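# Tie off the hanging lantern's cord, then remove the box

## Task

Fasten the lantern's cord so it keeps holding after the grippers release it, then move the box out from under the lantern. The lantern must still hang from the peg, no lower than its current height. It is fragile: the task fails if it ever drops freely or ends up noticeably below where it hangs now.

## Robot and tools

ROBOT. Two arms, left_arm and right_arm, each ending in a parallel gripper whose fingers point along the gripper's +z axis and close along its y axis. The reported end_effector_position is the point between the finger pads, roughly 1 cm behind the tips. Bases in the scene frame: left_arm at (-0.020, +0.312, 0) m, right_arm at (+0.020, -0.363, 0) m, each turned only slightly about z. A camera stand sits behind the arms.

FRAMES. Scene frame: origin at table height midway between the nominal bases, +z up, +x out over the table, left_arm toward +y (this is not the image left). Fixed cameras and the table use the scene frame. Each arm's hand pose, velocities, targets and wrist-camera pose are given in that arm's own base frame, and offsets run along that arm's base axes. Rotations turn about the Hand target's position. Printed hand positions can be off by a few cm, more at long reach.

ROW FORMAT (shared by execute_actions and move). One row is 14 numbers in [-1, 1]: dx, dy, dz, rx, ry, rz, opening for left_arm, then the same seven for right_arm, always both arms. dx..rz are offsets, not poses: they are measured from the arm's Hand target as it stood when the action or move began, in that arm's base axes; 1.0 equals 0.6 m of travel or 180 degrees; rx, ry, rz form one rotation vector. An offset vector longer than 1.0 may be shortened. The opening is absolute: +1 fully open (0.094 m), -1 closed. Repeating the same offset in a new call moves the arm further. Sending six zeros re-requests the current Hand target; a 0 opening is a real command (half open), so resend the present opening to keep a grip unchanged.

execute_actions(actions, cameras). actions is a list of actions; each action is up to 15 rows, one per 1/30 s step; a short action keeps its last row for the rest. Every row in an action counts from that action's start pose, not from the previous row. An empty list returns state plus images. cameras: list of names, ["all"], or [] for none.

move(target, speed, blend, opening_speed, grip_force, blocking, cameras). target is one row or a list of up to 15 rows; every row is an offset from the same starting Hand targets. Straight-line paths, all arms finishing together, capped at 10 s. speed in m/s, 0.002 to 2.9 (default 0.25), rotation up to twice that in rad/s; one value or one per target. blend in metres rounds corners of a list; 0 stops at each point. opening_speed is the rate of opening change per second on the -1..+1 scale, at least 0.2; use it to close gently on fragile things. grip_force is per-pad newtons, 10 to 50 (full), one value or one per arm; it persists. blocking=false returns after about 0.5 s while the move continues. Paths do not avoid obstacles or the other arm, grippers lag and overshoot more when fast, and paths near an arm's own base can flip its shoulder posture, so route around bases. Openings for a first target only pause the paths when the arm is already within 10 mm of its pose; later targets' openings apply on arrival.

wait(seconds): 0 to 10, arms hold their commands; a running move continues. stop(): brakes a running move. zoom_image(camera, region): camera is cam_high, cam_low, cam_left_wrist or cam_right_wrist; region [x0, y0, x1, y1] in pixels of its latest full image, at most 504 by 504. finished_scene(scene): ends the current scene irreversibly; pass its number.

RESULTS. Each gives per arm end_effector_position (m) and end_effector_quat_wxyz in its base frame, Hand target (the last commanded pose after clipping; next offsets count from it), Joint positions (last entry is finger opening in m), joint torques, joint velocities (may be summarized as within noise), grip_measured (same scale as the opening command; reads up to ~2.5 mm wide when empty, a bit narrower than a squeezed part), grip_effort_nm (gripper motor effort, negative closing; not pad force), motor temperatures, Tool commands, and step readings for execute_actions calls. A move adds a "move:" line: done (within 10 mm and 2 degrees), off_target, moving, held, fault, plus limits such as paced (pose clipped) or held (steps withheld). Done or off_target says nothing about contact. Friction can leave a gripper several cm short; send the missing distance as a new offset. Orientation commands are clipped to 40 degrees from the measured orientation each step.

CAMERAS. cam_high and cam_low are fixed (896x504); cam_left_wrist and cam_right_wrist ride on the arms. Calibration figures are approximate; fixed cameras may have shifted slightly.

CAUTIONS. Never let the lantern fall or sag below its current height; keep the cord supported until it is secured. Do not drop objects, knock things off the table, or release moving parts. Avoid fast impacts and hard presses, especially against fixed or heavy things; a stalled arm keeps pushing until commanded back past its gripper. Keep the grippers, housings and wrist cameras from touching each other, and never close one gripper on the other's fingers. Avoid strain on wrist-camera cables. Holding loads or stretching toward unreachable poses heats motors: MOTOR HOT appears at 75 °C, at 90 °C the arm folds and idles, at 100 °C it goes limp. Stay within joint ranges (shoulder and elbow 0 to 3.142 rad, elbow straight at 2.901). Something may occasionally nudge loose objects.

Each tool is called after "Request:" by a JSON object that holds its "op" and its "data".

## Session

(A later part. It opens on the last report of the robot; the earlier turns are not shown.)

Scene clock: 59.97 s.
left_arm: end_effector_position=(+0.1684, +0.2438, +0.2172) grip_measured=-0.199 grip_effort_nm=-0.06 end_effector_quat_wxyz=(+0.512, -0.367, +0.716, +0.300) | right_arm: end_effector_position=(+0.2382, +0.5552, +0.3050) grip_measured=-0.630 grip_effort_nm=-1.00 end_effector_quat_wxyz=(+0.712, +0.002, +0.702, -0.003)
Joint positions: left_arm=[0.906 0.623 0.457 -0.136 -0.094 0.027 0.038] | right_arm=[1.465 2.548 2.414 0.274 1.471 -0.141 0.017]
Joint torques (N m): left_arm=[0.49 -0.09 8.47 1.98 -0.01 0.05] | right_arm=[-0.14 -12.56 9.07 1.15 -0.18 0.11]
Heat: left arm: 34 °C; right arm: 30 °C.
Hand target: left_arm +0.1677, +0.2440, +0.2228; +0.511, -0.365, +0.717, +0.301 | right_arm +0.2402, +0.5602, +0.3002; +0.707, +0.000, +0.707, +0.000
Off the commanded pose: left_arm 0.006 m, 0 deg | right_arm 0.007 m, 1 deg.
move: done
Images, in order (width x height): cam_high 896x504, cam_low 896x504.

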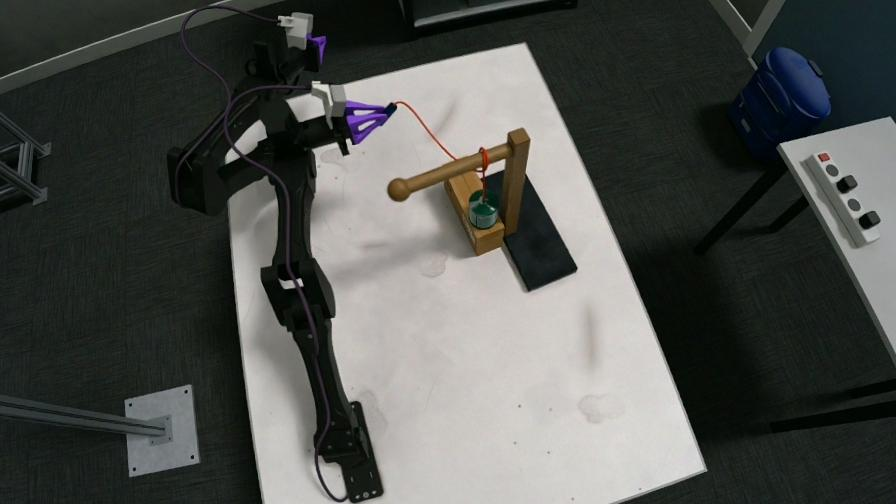

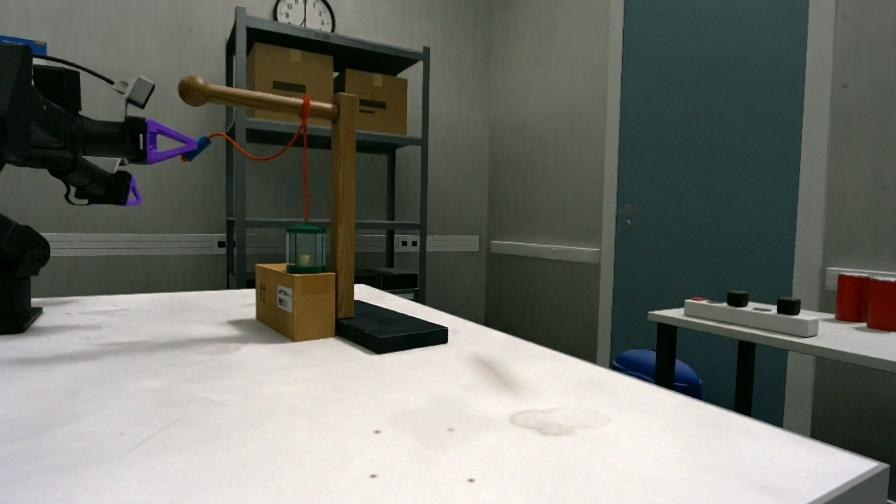

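Request:
{"op": "move", "data": {"target": [[0,0,0,0,0,0,-0.2,0.133,-0.1,0.167,0,0,0,-0.9],[0,0,0,0,0,0,-0.2,0.175,-0.2,0.317,0,0,0,-0.9],[0,0,0,0,0,0,-0.2,0.19,-0.383,0.3,0,0,0,-0.9],[0,0,0,0,0,0,-0.2,0.19,-0.567,0.2,0,0,0,-0.9],[0,0,0,0,0,0,-0.2,0.175,-0.65,0,0,0,0,-0.9],[0,0,0,0,0,0,-0.2,0.12,-0.72,-0.1,0,0,0,-0.9]], "speed": 0.15, "blend": 0.03, "cameras": ["cam_high","cam_low"]}}

Request:
{"op": "zoom_image", "data": {"camera": "cam_low", "region": [180, 70, 420, 360]}}

Request:
{"op": "zoom_image", "data": {"camera": "cam_high", "region": [360, 100, 600, 320]}}

Scene clock: 67.10 s.
left_arm: end_effector_position=(+0.1684, +0.2438, +0.2172) grip_measured=-0.199 grip_effort_nm=-0.06 end_effector_quat_wxyz=(+0.512, -0.367, +0.716, +0.300) | right_arm: end_effector_position=(+0.3086, +0.1672, +0.2597) grip_measured=-0.630 grip_effort_nm=-1.00 end_effector_quat_wxyz=(+0.722, -0.048, +0.687, +0.066)
Joint positions: left_arm=[0.906 0.623 0.457 -0.136 -0.094 0.027 0.038] | right_arm=[0.808 1.053 0.397 0.719 0.646 -0.017 0.017]
Joint torques (N m): left_arm=[0.5 -0.08 8.46 1.97 0 0.06] | right_arm=[-2.37 -3.62 4.37 1.36 1.46 0.11]
Heat: left arm: 34 °C; right arm: 31 °C.
Hand target: left_arm +0.1677, +0.2440, +0.2228; +0.511, -0.365, +0.717, +0.301 | right_arm +0.3122, +0.1282, +0.2402; +0.707, -0.001, +0.707, -0.001
Off the commanded pose: left_arm 0.006 m, 0 deg | right_arm 0.044 m, 10 deg.
move: off_target (right_arm)
Images, in order (width x height): cam_high 896x504, cam_low 896x504.

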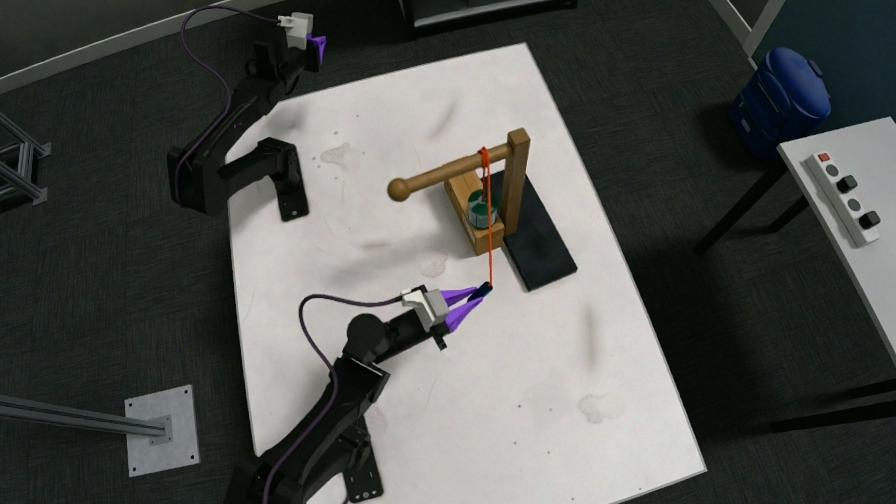

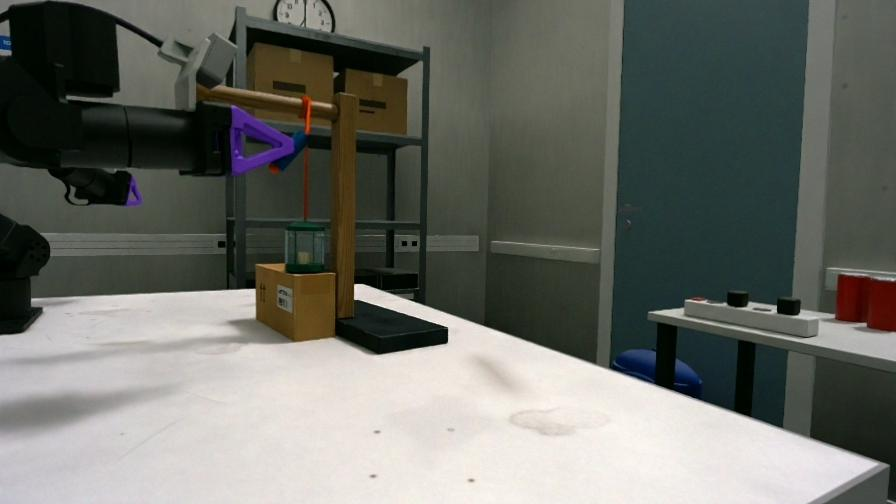

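Scaled by 1.738 from the camera's 896x504 image, which has a finer 1280x720 frame.

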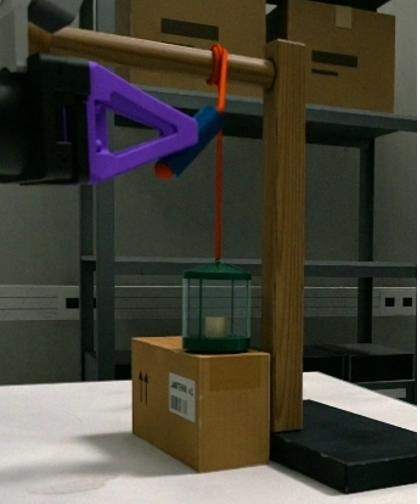

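Scaled by 2.100 from the camera's 896x504 image, which has a finer 1280x720 frame.

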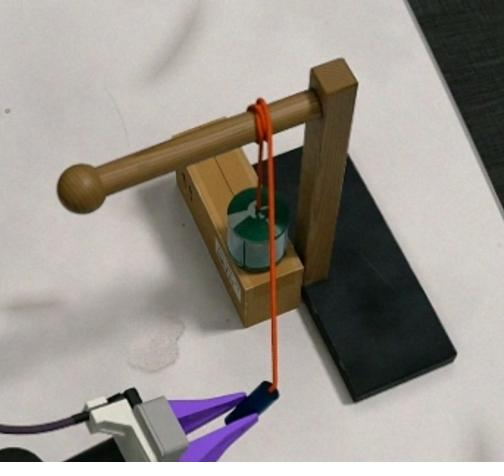

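Request:
{"op": "move", "data": {"target": [[0,0,0,0,0,0,-0.2,-0.02,0.153,-0.067,0,0,0,-0.9],[0,0,0,0,0,0,-0.2,-0.078,0.415,-0.117,0,0,0,-0.9],[0,0,0,0,0,0,-0.2,-0.062,0.57,-0.033,0,0,0,-0.9],[0,0,0,0,0,0,-0.2,-0.02,0.653,0.117,0,0,0,-0.9]], "speed": 0.12, "blend": 0.02, "cameras": ["cam_high","cam_low","cam_right_wrist"]}}

Request:
{"op": "zoom_image", "data": {"camera": "cam_low", "region": [180, 70, 420, 360]}}

Scene clock: 75.80 s.
left_arm: end_effector_position=(+0.1684, +0.2438, +0.2172) grip_measured=-0.199 grip_effort_nm=-0.06 end_effector_quat_wxyz=(+0.512, -0.367, +0.716, +0.300) | right_arm: end_effector_position=(+0.2970, +0.5141, +0.3168) grip_measured=-0.630 grip_effort_nm=-1.00 end_effector_quat_wxyz=(+0.709, +0.002, +0.705, -0.001)
Joint positions: left_arm=[0.906 0.623 0.457 -0.136 -0.094 0.027 0.038] | right_arm=[1.346 2.349 2.139 0.235 1.35 -0.023 0.017]
Joint torques (N m): left_arm=[0.44 -0.09 8.49 1.96 0 0.06] | right_arm=[-0.24 -11.29 9.26 1.26 -0.1 0.13]
Heat: left arm: 34 °C; right arm: 31 °C.
Hand target: left_arm +0.1677, +0.2440, +0.2228; +0.511, -0.365, +0.717, +0.301 | right_arm +0.3002, +0.5199, +0.3104; +0.707, +0.000, +0.707, -0.001
Off the commanded pose: left_arm 0.006 m, 0 deg | right_arm 0.009 m, 0 deg.
move: done
camera_calibration:
cam_right_wrist: T_world_to_cam=[[0.00910225, -0.999856, 0.0143274, 0.507969], [-0.410289, -0.0168007, -0.911801, 0.459457], [0.91191, 0.00242107, -0.410383, -0.0520068], [0, 0, 0, 1]] pos_world=[0.231312, 0.515741, 0.390312]
Images, in order (width x height): cam_high 896x504, cam_low 896x504, cam_right_wrist 896x504.

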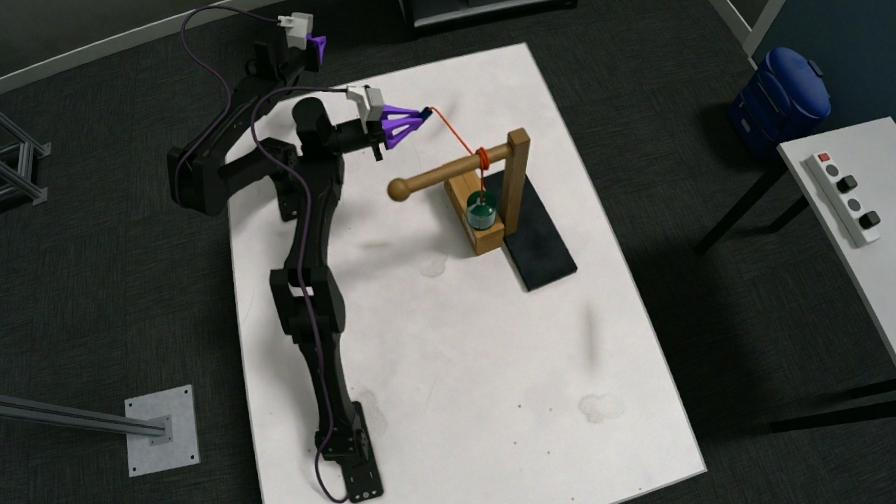

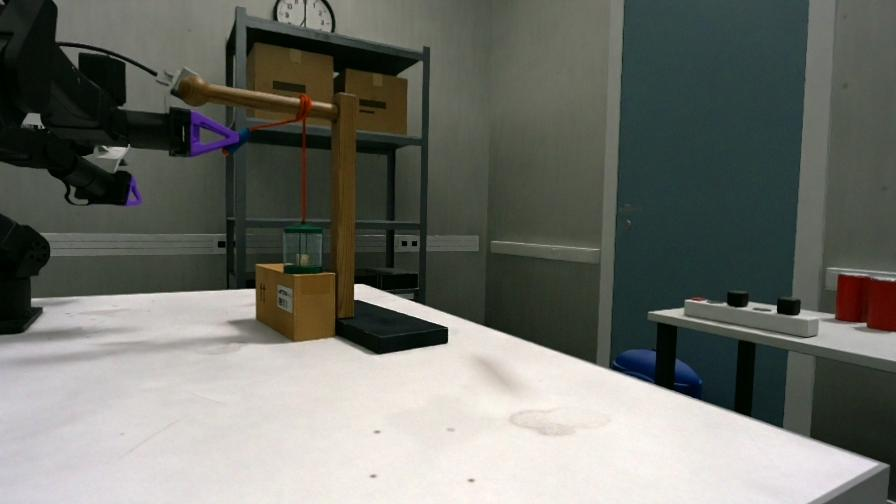

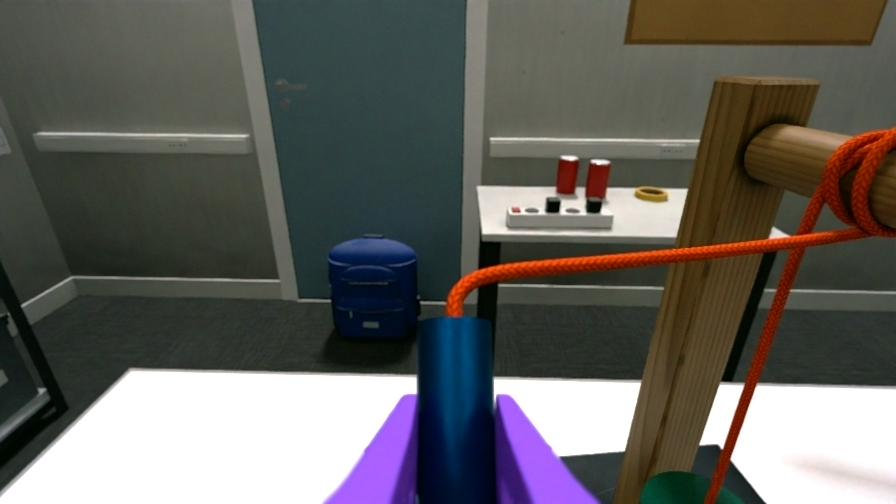

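Scaled by 1.738 from the camera's 896x504 image, which has a finer 1280x720 frame.

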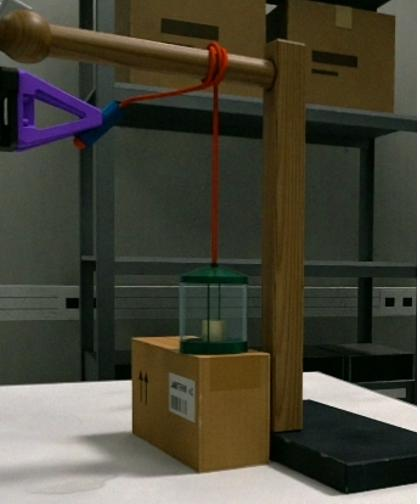

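Request:
{"op": "move", "data": {"target": [[0,0,0,0,0,0,-0.2,0.05,-0.067,0.15,0,0,0,-0.9],[0,0,0,0,0,0,-0.2,0.075,-0.167,0.2,0,0,0,-0.9],[0,0,0,0,0,0,-0.2,0.075,-0.283,0.183,0,0,0,-0.9],[0,0,0,0,0,0,-0.2,0.075,-0.4,0.1,0,0,0,-0.9],[0,0,0,0,0,0,-0.2,0.058,-0.475,0.017,0,0,0,-0.9]], "speed": 0.1, "blend": 0.02, "cameras": ["cam_high","cam_low","cam_right_wrist"]}}

Request:
{"op": "zoom_image", "data": {"camera": "cam_low", "region": [180, 70, 420, 360]}}

Request:
{"op": "zoom_image", "data": {"camera": "cam_high", "region": [360, 100, 600, 320]}}

Scene clock: 82.37 s.
left_arm: end_effector_position=(+0.1684, +0.2438, +0.2172) grip_measured=-0.199 grip_effort_nm=-0.06 end_effector_quat_wxyz=(+0.512, -0.367, +0.716, +0.300) | right_arm: end_effector_position=(+0.3331, +0.2579, +0.3172) grip_measured=-0.630 grip_effort_nm=-1.00 end_effector_quat_wxyz=(+0.704, -0.029, +0.709, +0.019)
Joint positions: left_arm=[0.906 0.623 0.457 -0.136 -0.094 0.027 0.038] | right_arm=[1.01 1.395 0.918 0.465 0.941 -0.004 0.017]
Joint torques (N m): left_arm=[0.44 -0.08 8.51 1.99 0.01 0.05] | right_arm=[-1.69 -7.64 5.63 1.61 0.55 0.04]
Motor temperatures (°C): left_arm=[23 26 31 34 25 26 26] | right_arm=[26 32 31 30 24 25 24]
Heat: left arm: 34 °C; right arm: 32 °C.
Hand target: left_arm +0.1677, +0.2440, +0.2228; +0.511, -0.365, +0.717, +0.301 | right_arm +0.3351, +0.2351, +0.3206; +0.707, -0.001, +0.707, -0.001
Off the commanded pose: left_arm 0.006 m, 0 deg | right_arm 0.023 m, 4 deg.
move: off_target (right_arm)
camera_calibration:
cam_right_wrist: T_world_to_cam=[[0.0817189, -0.996251, 0.0283941, 0.221881], [-0.418495, -0.0601559, -0.906225, 0.48237], [0.904535, 0.0621729, -0.421842, -0.0934174], [0, 0, 0, 1]] pos_world=[0.268237, 0.255875, 0.391428]
Images, in order (width x height): cam_high 896x504, cam_low 896x504, cam_right_wrist 896x504.

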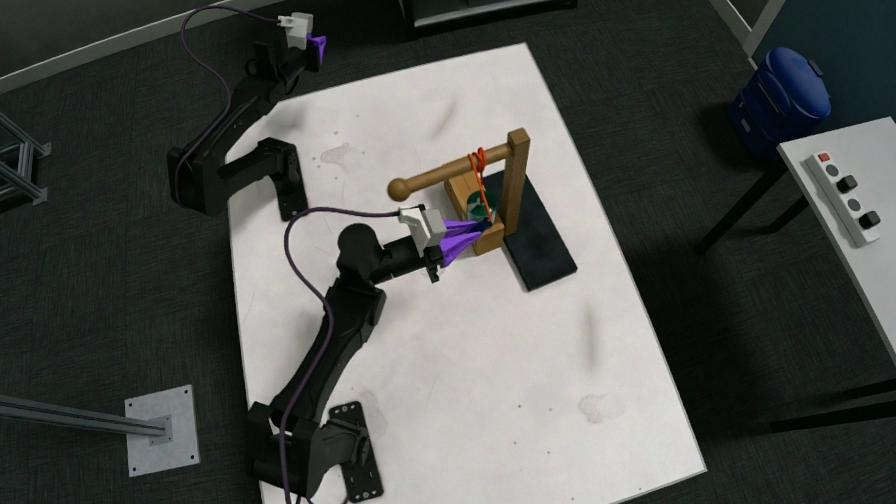

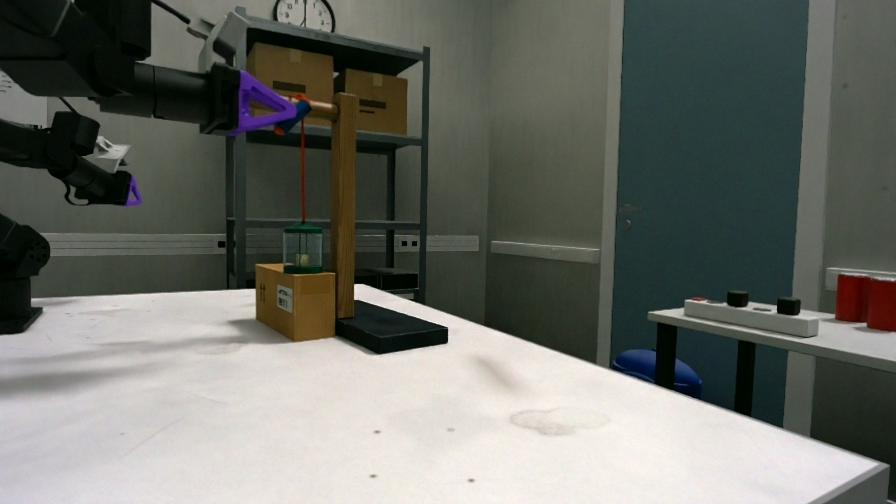

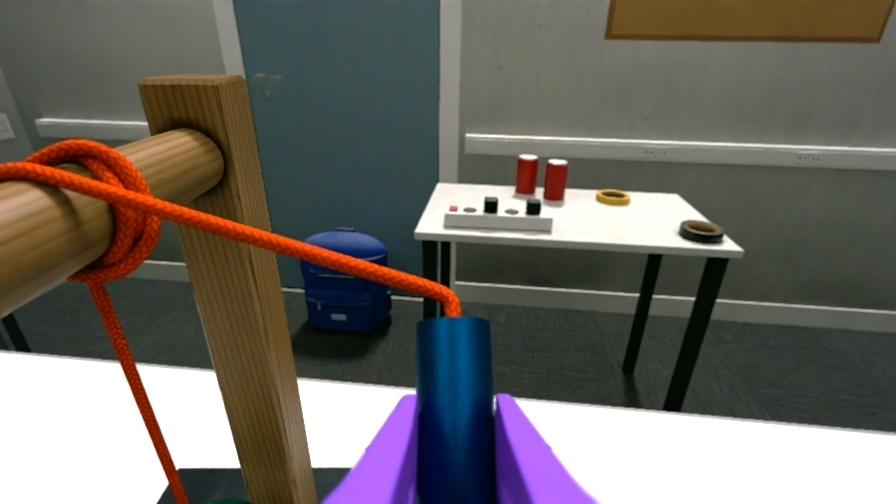

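Scaled by 1.738 from the camera's 896x504 image, which has a finer 1280x720 frame.

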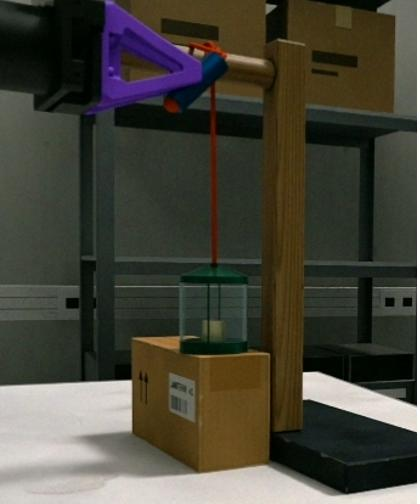

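Scaled by 2.100 from the camera's 896x504 image, which has a finer 1280x720 frame.

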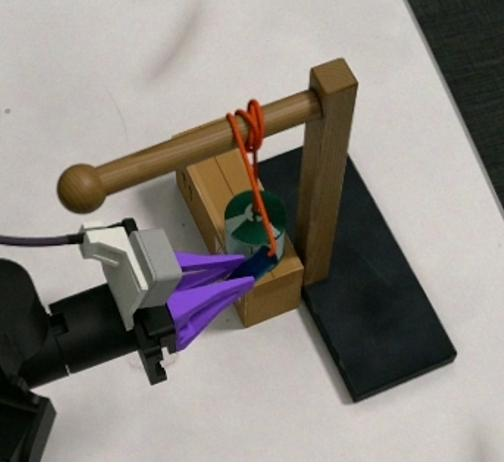

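Request:
{"op": "move", "data": {"target": [[0,0,0,0,0,0,-0.2,-0.01,0.01,-0.11,0,0,0.12,-0.9],[0,0,0,0,0,0,-0.2,0,0.075,-0.22,0,0,0.25,-0.9]], "speed": 0.08, "blend": 0.02, "cameras": ["cam_high","cam_low","cam_right_wrist"]}}

Request:
{"op": "zoom_image", "data": {"camera": "cam_low", "region": [180, 70, 420, 360]}}

Request:
{"op": "zoom_image", "data": {"camera": "cam_high", "region": [360, 100, 600, 320]}}

Scene clock: 91.17 s.
left_arm: end_effector_position=(+0.1684, +0.2438, +0.2172) grip_measured=-0.199 grip_effort_nm=-0.06 end_effector_quat_wxyz=(+0.512, -0.367, +0.716, +0.300) | right_arm: end_effector_position=(+0.3237, +0.2846, +0.2522) grip_measured=-0.630 grip_effort_nm=-1.00 end_effector_quat_wxyz=(+0.715, -0.263, +0.577, +0.294)
Joint positions: left_arm=[0.906 0.623 0.457 -0.136 -0.094 0.027 0.038] | right_arm=[0.651 1.531 0.498 1.233 -0.164 -0.006 0.017]
Joint torques (N m): left_arm=[0.46 -0.1 8.47 1.97 0.01 0.06] | right_arm=[-1.39 -2.8 2.56 0.73 0.14 0.08]
Heat: left arm: 35 °C; right arm: 31 °C.
Hand target: left_arm +0.1677, +0.2440, +0.2228; +0.511, -0.365, +0.717, +0.301 | right_arm +0.3351, +0.2800, +0.1887; +0.654, -0.271, +0.653, +0.270
Off the commanded pose: left_arm 0.006 m, 0 deg | right_arm 0.065 m, 12 deg.
move: off_target (right_arm)
camera_calibration:
cam_right_wrist: T_world_to_cam=[[0.729787, -0.681457, 0.0550159, -0.0549895], [-0.117054, -0.203827, -0.971984, 0.38117], [0.673579, 0.702902, -0.228517, -0.27039], [0, 0, 0, 1]] pos_world=[0.266877, 0.230277, 0.311728]
Images, in order (width x height): cam_high 896x504, cam_low 896x504, cam_right_wrist 896x504.

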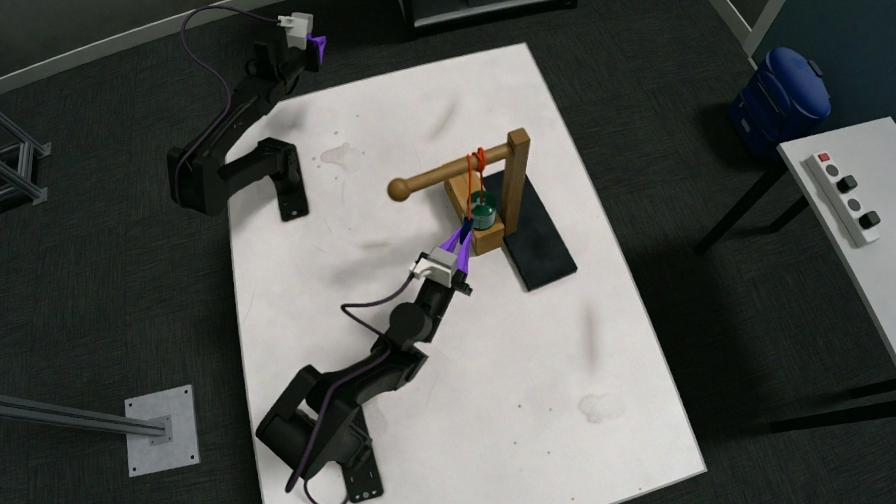

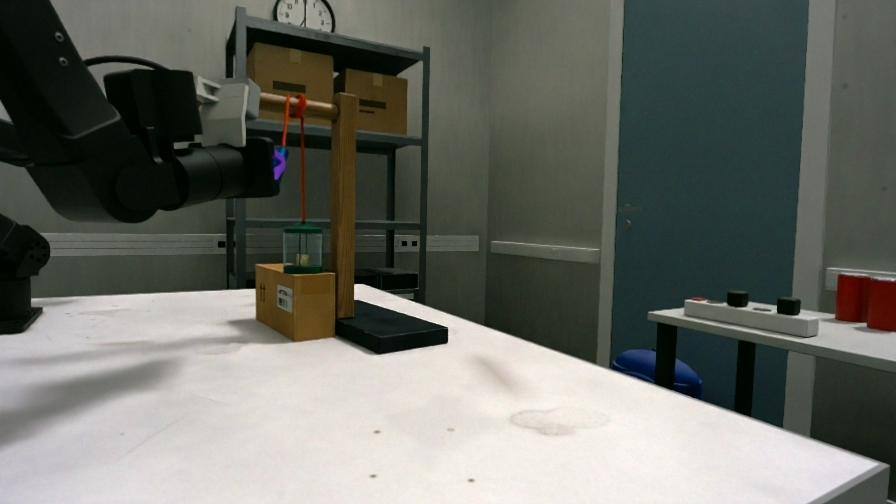

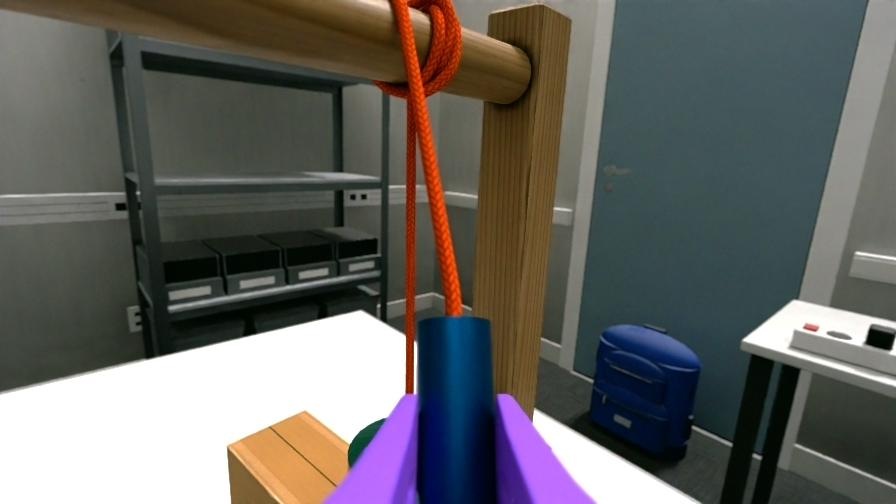

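Scaled by 1.738 from the camera's 896x504 image, which has a finer 1280x720 frame.

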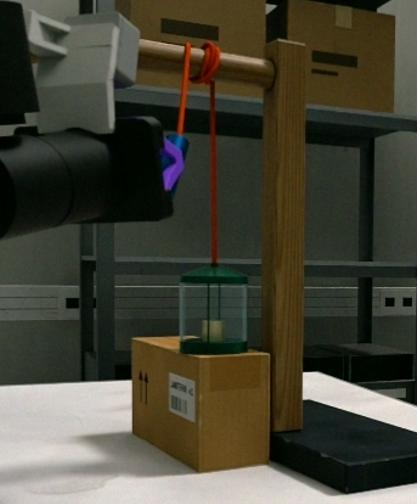

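Scaled by 2.100 from the camera's 896x504 image, which has a finer 1280x720 frame.

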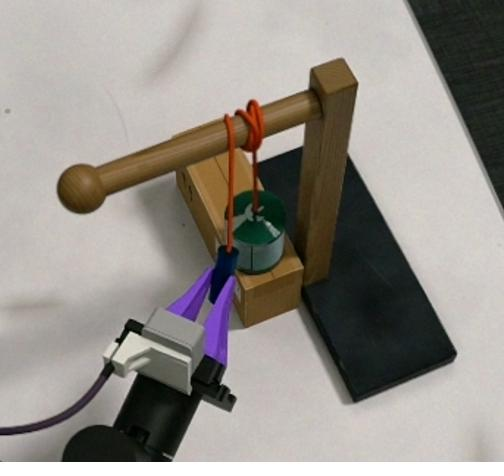

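Request:
{"op": "move", "data": {"target": [[0.2,-0.323,0.045,-0.022,-0.057,-0.37,0,0,0,0,0,0,0,-0.9],[0.362,-0.673,0.045,-0.044,-0.115,-0.74,0,0,0,0,0,0,0,-0.9]], "speed": 0.25, "blend": 0.03, "cameras": ["cam_high","cam_left_wrist"]}}

Scene clock: 99.43 s.
left_arm: end_effector_position=(+0.3812, -0.1583, +0.2540) grip_measured=-0.001 grip_effort_nm=0.09 end_effector_quat_wxyz=(+0.558, +0.444, +0.550, -0.434) | right_arm: end_effector_position=(+0.3237, +0.2846, +0.2522) grip_measured=-0.630 grip_effort_nm=-1.00 end_effector_quat_wxyz=(+0.715, -0.263, +0.577, +0.294)
Joint positions: left_arm=[0.048 1.691 0.926 0.761 1.388 0.022 0.047] | right_arm=[0.651 1.531 0.498 1.233 -0.164 -0.006 0.017]
Joint torques (N m): left_arm=[-0.34 -7.17 6.93 1.53 0.03 -0.04] | right_arm=[-1.39 -2.81 2.59 0.73 0.15 0.07]
Heat: left arm: 35 °C; right arm: 31 °C.
Hand target: left_arm +0.3849, -0.1599, +0.2498; +0.552, +0.444, +0.551, -0.442 | right_arm +0.3351, +0.2800, +0.1887; +0.654, -0.271, +0.653, +0.270
Off the commanded pose: left_arm 0.006 m, 1 deg | right_arm 0.065 m, 12 deg.
move: off_target (right_arm)
camera_calibration:
cam_left_wrist: T_world_to_cam=[[-0.975059, -0.22192, -0.00346694, 0.337092], [-0.0843507, 0.384974, -0.919065, 0.36781], [0.205293, -0.89585, -0.394091, -0.0320835], [0, 0, 0, 1]] pos_world=[0.366296, -0.0955319, 0.326566]
Images, in order (width x height): cam_high 896x504, cam_left_wrist 896x504.

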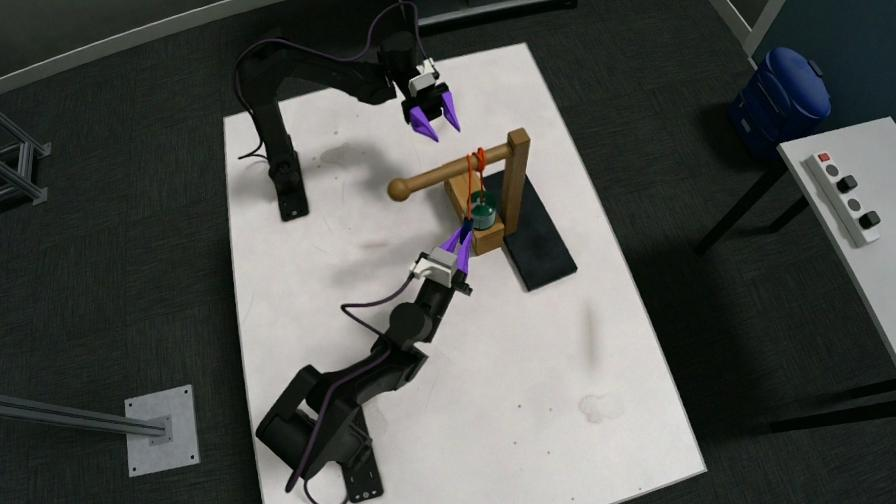

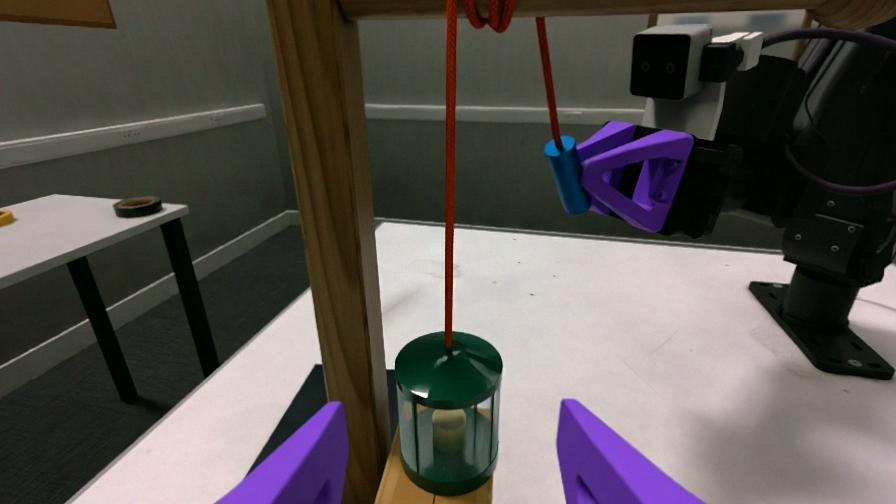

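Request:
{"op": "move", "data": {"target": [[0.04,-0.183,-0.028,0,0,0,-0.2,0,0,0,0,0,0,-0.9],[0.051,-0.235,-0.028,0,0,0,-0.3,0,0,0,0,0,0,-0.9]], "speed": 0.08, "grip_force": 50, "cameras": ["cam_high","cam_left_wrist"]}}

Scene clock: 104.87 s.
left_arm: end_effector_position=(+0.4078, -0.2979, +0.2418) grip_measured=-0.299 grip_effort_nm=-0.06 end_effector_quat_wxyz=(+0.560, +0.450, +0.539, -0.439) | right_arm: end_effector_position=(+0.3237, +0.2846, +0.2522) grip_measured=-0.630 grip_effort_nm=-1.00 end_effector_quat_wxyz=(+0.715, -0.263, +0.577, +0.294)
Joint positions: left_arm=[-0.32 1.894 1.107 0.812 1.041 0.009 0.033] | right_arm=[0.651 1.531 0.498 1.233 -0.164 -0.006 0.017]
Joint torques (N m): left_arm=[-0.25 -9.32 7.43 1.59 -0.17 -0.05] | right_arm=[-1.4 -2.84 2.56 0.74 0.15 0.07]
Heat: left arm: 35 °C; right arm: 30 °C.
Hand target: left_arm +0.4155, -0.3009, +0.2328; +0.552, +0.444, +0.551, -0.442 | right_arm +0.3351, +0.2800, +0.1887; +0.654, -0.271, +0.653, +0.270
Off the commanded pose: left_arm 0.012 m, 2 deg | right_arm 0.065 m, 12 deg.
move: off_target (left_arm, right_arm); target 2's new opening was sent with left_arm's hand 0.012 m and 2 deg from that target
camera_calibration:
cam_left_wrist: T_world_to_cam=[[-0.979276, -0.20186, -0.016455, 0.342763], [-0.0622217, 0.37718, -0.924047, 0.402512], [0.192734, -0.903874, -0.381923, -0.16762], [0, 0, 0, 1]] pos_world=[0.39301, -0.234136, 0.313562]
Images, in order (width x height): cam_high 896x504, cam_left_wrist 896x504.

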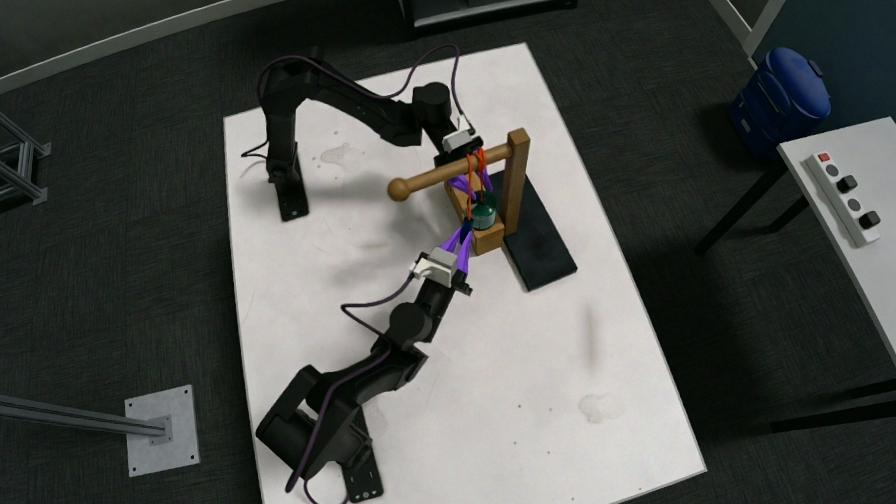

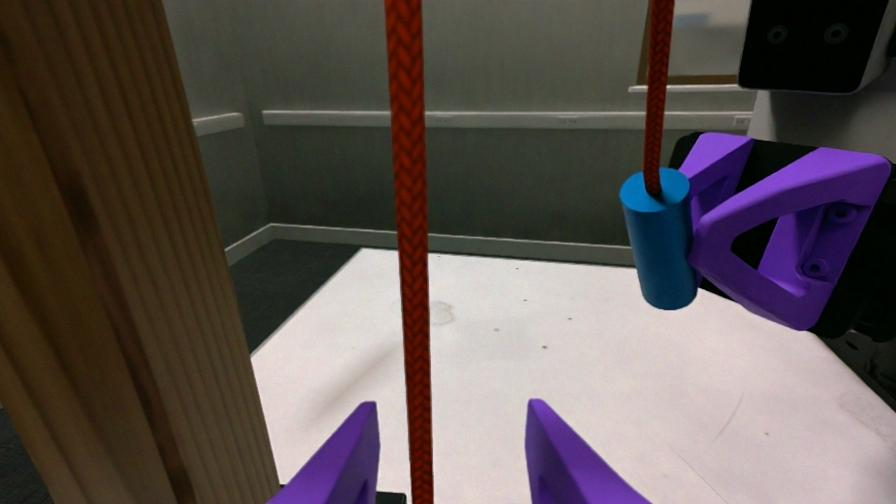

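Request:
{"op": "move", "data": {"target": [[0.013,-0.02,0,0,0,0,-0.3,0,0,0,0,0,0,-0.9],[0.013,-0.02,0,0,0,0,-1,0,0,0,0,0,0,-0.9]], "speed": 0.05, "opening_speed": 1.5, "cameras": ["cam_left_wrist"]}}

Scene clock: 107.27 s.
left_arm: end_effector_position=(+0.4167, -0.3082, +0.2434) grip_measured=-0.971 grip_effort_nm=-0.94 end_effector_quat_wxyz=(+0.563, +0.450, +0.538, -0.438) | right_arm: end_effector_position=(+0.3237, +0.2846, +0.2522) grip_measured=-0.630 grip_effort_nm=-1.00 end_effector_quat_wxyz=(+0.715, -0.263, +0.577, +0.294)
Joint positions: left_arm=[-0.338 1.93 1.16 0.801 1.019 0.009 0.001] | right_arm=[0.651 1.531 0.498 1.233 -0.164 -0.006 0.017]
Joint torques (N m): left_arm=[-0.44 -9.74 7.46 1.56 -0.18 -0.06] | right_arm=[-1.36 -2.81 2.54 0.73 0.16 0.07]
Heat: left arm: 35 °C; right arm: 30 °C.
Hand target: left_arm +0.4233, -0.3129, +0.2329; +0.552, +0.444, +0.551, -0.442 | right_arm +0.3351, +0.2800, +0.1887; +0.654, -0.271, +0.653, +0.270
Off the commanded pose: left_arm 0.013 m, 2 deg | right_arm 0.065 m, 12 deg.
move: off_target (left_arm, right_arm); target 2's new opening was sent with left_arm's hand 0.013 m and 2 deg from that target
camera_calibration:
cam_left_wrist: T_world_to_cam=[[-0.978421, -0.20561, -0.0204014, 0.348838], [-0.059404, 0.374495, -0.925324, 0.406784], [0.197896, -0.904145, -0.378628, -0.181081], [0, 0, 0, 1]] pos_world=[0.401311, -0.244337, 0.314961]
Images, in order (width x height): cam_left_wrist 896x504.

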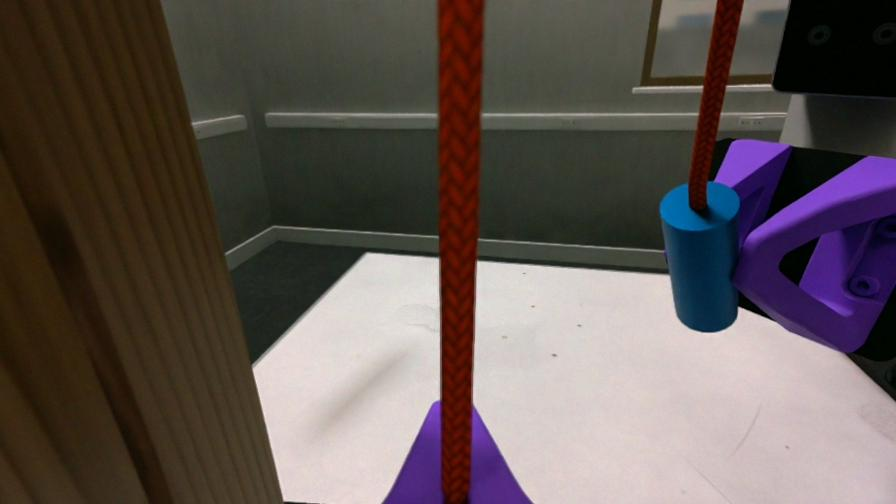

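Request:
{"op": "move", "data": {"target": [[0,0.01,0.08,0,0,0,-1,0,0,0,0,0,0,-0.9],[0.0,0.015,0.14,0,0,0,-1,0,-0.01,-0.03,0,0,0,-0.9]], "speed": 0.04, "cameras": ["cam_left_wrist","cam_low"]}}

Request:
{"op": "zoom_image", "data": {"camera": "cam_low", "region": [180, 70, 420, 360]}}

Scene clock: 111.47 s.
left_arm: end_effector_position=(+0.4273, -0.3083, +0.2782) grip_measured=-0.973 grip_effort_nm=-1.01 end_effector_quat_wxyz=(+0.522, +0.432, +0.581, -0.451) | right_arm: end_effector_position=(+0.3206, +0.2788, +0.2411) grip_measured=-0.630 grip_effort_nm=-1.00 end_effector_quat_wxyz=(+0.724, -0.264, +0.565, +0.296)
Joint positions: left_arm=[-0.331 1.878 1.329 0.455 1.019 0.006 0.001] | right_arm=[0.635 1.592 0.451 1.369 -0.186 -0.006 0.017]
Joint torques (N m): left_arm=[0.58 -17.42 8.95 1.96 0.09 -0.03] | right_arm=[-1.62 -2.51 2.02 0.53 0.2 0.06]
Heat: left arm: 35 °C; right arm: 30 °C.
Hand target: left_arm +0.4233, -0.3039, +0.3170; +0.552, +0.444, +0.551, -0.442 | right_arm +0.3351, +0.2740, +0.1707; +0.654, -0.271, +0.653, +0.270
Off the commanded pose: left_arm 0.039 m, 5 deg | right_arm 0.072 m, 13 deg.
move: off_target (left_arm, right_arm)
camera_calibration:
cam_left_wrist: T_world_to_cam=[[-0.972885, -0.213723, 0.088412, 0.324797], [-0.171594, 0.410666, -0.895494, 0.490406], [0.15508, -0.886384, -0.436205, -0.130354], [0, 0, 0, 1]] pos_world=[0.420357, -0.24752, 0.353578]
Images, in order (width x height): cam_low 896x504, cam_left_wrist 896x504.

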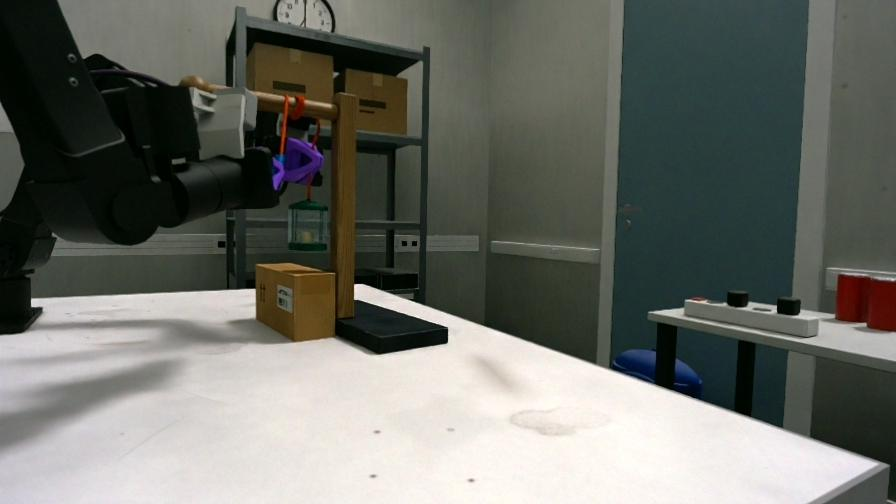

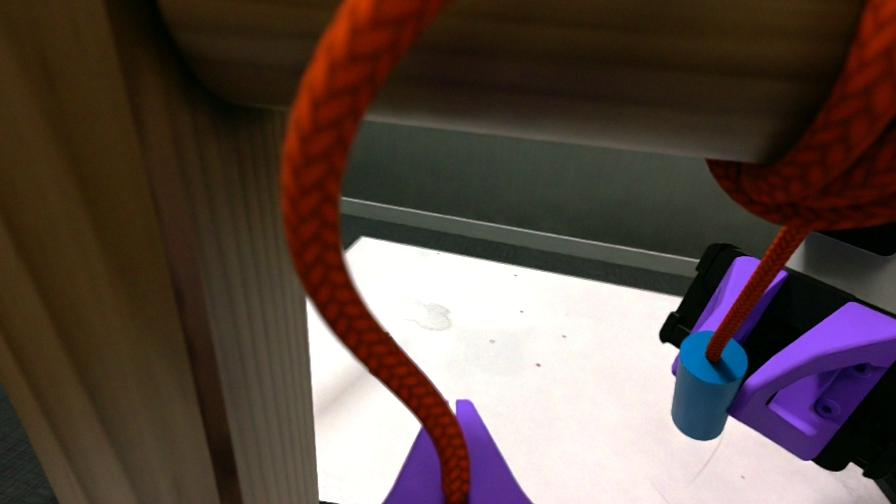

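Scaled by 1.738 from the camera's 896x504 image, which has a finer 1280x720 frame.

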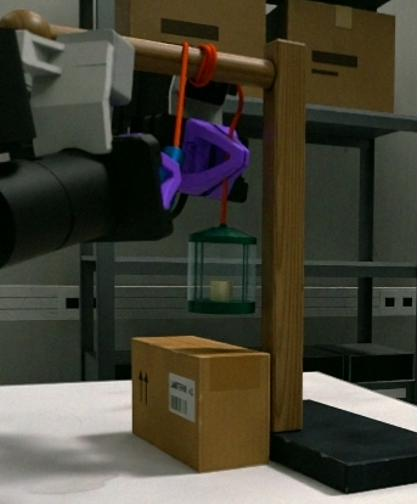

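Request:
{"op": "move", "data": {"target": [[0,0,0,0,0,0,-1,0.0,-0.04,-0.06,0,0,0,-0.9]], "speed": 0.04, "cameras": ["cam_left_wrist"]}}

Request:
{"op": "zoom_image", "data": {"camera": "cam_left_wrist", "region": [392, 0, 896, 504]}}

Scene clock: 114.17 s.
left_arm: end_effector_position=(+0.4273, -0.3083, +0.2781) grip_measured=-0.973 grip_effort_nm=-1.01 end_effector_quat_wxyz=(+0.521, +0.432, +0.582, -0.451) | right_arm: end_effector_position=(+0.3251, +0.2724, +0.2047) grip_measured=-0.631 grip_effort_nm=-1.00 end_effector_quat_wxyz=(+0.702, -0.286, +0.579, +0.300)
Joint positions: left_arm=[-0.331 1.878 1.329 0.454 1.019 0.006 0.001] | right_arm=[0.576 1.701 0.417 1.459 -0.283 -0.006 0.017]
Joint torques (N m): left_arm=[0.53 -17.43 8.88 1.97 0.1 -0.01] | right_arm=[-2.93 0.7 -1.24 1.74 0.45 0.05]
Heat: left arm: 36 °C; right arm: 30 °C.
Hand target: left_arm +0.4232, -0.3039, +0.3169; +0.552, +0.444, +0.551, -0.442 | right_arm +0.3351, +0.2500, +0.1347; +0.654, -0.271, +0.653, +0.270
Off the commanded pose: left_arm 0.039 m, 5 deg | right_arm 0.074 m, 11 deg.
move: off_target (left_arm, right_arm)
camera_calibration:
cam_left_wrist: T_world_to_cam=[[-0.972908, -0.213334, 0.0890976, 0.32467], [-0.172091, 0.410911, -0.895286, 0.490512], [0.154383, -0.886364, -0.436492, -0.129998], [0, 0, 0, 1]] pos_world=[0.420356, -0.24752, 0.353478]
Images, in order (width x height): cam_left_wrist 896x504.

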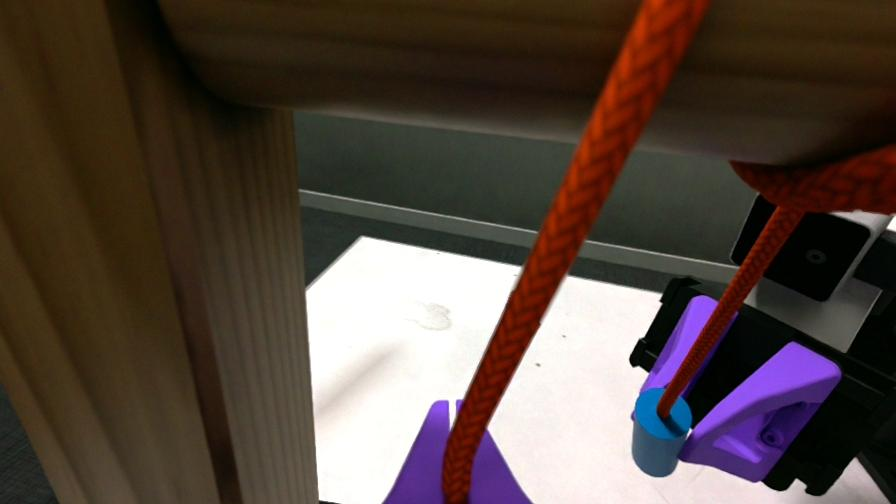

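Scaled by 1.000.

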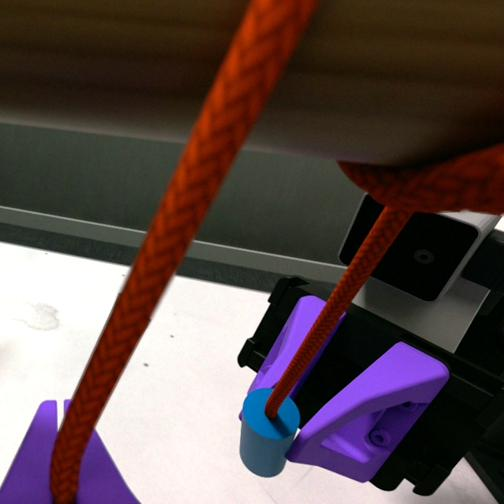

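Request:
{"op": "move", "data": {"target": [[-0.01,0,-0.05,0,0,0,-1,0,0,0,0,0,0,-0.9],[-0.015,-0.003,-0.1,0,0,0,-1,0,0,0,0,0,0,-0.9]], "speed": 0.03, "cameras": ["cam_left_wrist"]}}

Request:
{"op": "zoom_image", "data": {"camera": "cam_left_wrist", "region": [392, 0, 896, 504]}}

Scene clock: 120.03 s.
left_arm: end_effector_position=(+0.4164, -0.3048, +0.2744) grip_measured=-0.973 grip_effort_nm=-1.01 end_effector_quat_wxyz=(+0.573, +0.452, +0.529, -0.433) | right_arm: end_effector_position=(+0.3250, +0.2725, +0.2047) grip_measured=-0.631 grip_effort_nm=-1.00 end_effector_quat_wxyz=(+0.702, -0.286, +0.579, +0.301)
Joint positions: left_arm=[-0.331 1.878 1.204 0.736 1.022 0.006 0.001] | right_arm=[0.576 1.701 0.417 1.459 -0.283 -0.006 0.017]
Joint torques (N m): left_arm=[-0.32 -11.93 4.14 1.45 -0.11 -0.04] | right_arm=[-2.88 0.72 -1.28 1.75 0.46 0.05]
Heat: left arm: 36 °C; right arm: 30 °C.
Hand target: left_arm +0.4143, -0.3057, +0.2569; +0.552, +0.444, +0.551, -0.442 | right_arm +0.3351, +0.2500, +0.1347; +0.654, -0.271, +0.653, +0.270
Off the commanded pose: left_arm 0.018 m, 4 deg | right_arm 0.074 m, 11 deg.
move: off_target (left_arm, right_arm)
camera_calibration:
cam_left_wrist: T_world_to_cam=[[-0.976772, -0.209594, -0.0445733, 0.354571], [-0.0357812, 0.364628, -0.930465, 0.422655], [0.211273, -0.907258, -0.363658, -0.176848], [0, 0, 0, 1]] pos_world=[0.398821, -0.240242, 0.344758]
Images, in order (width x height): cam_left_wrist 896x504.

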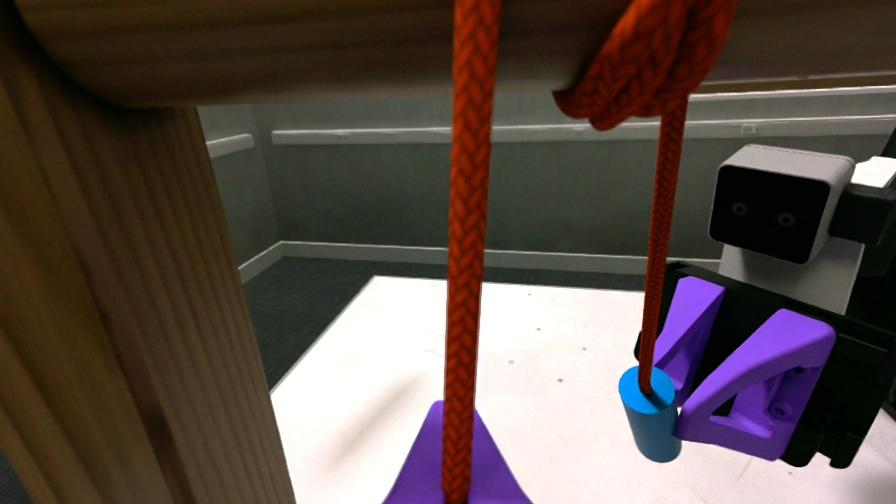

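Scaled by 1.000.

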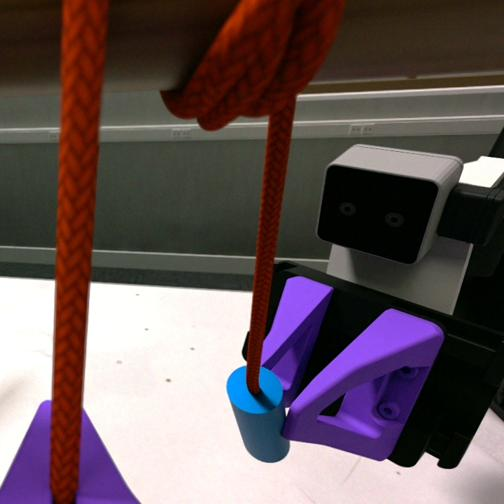

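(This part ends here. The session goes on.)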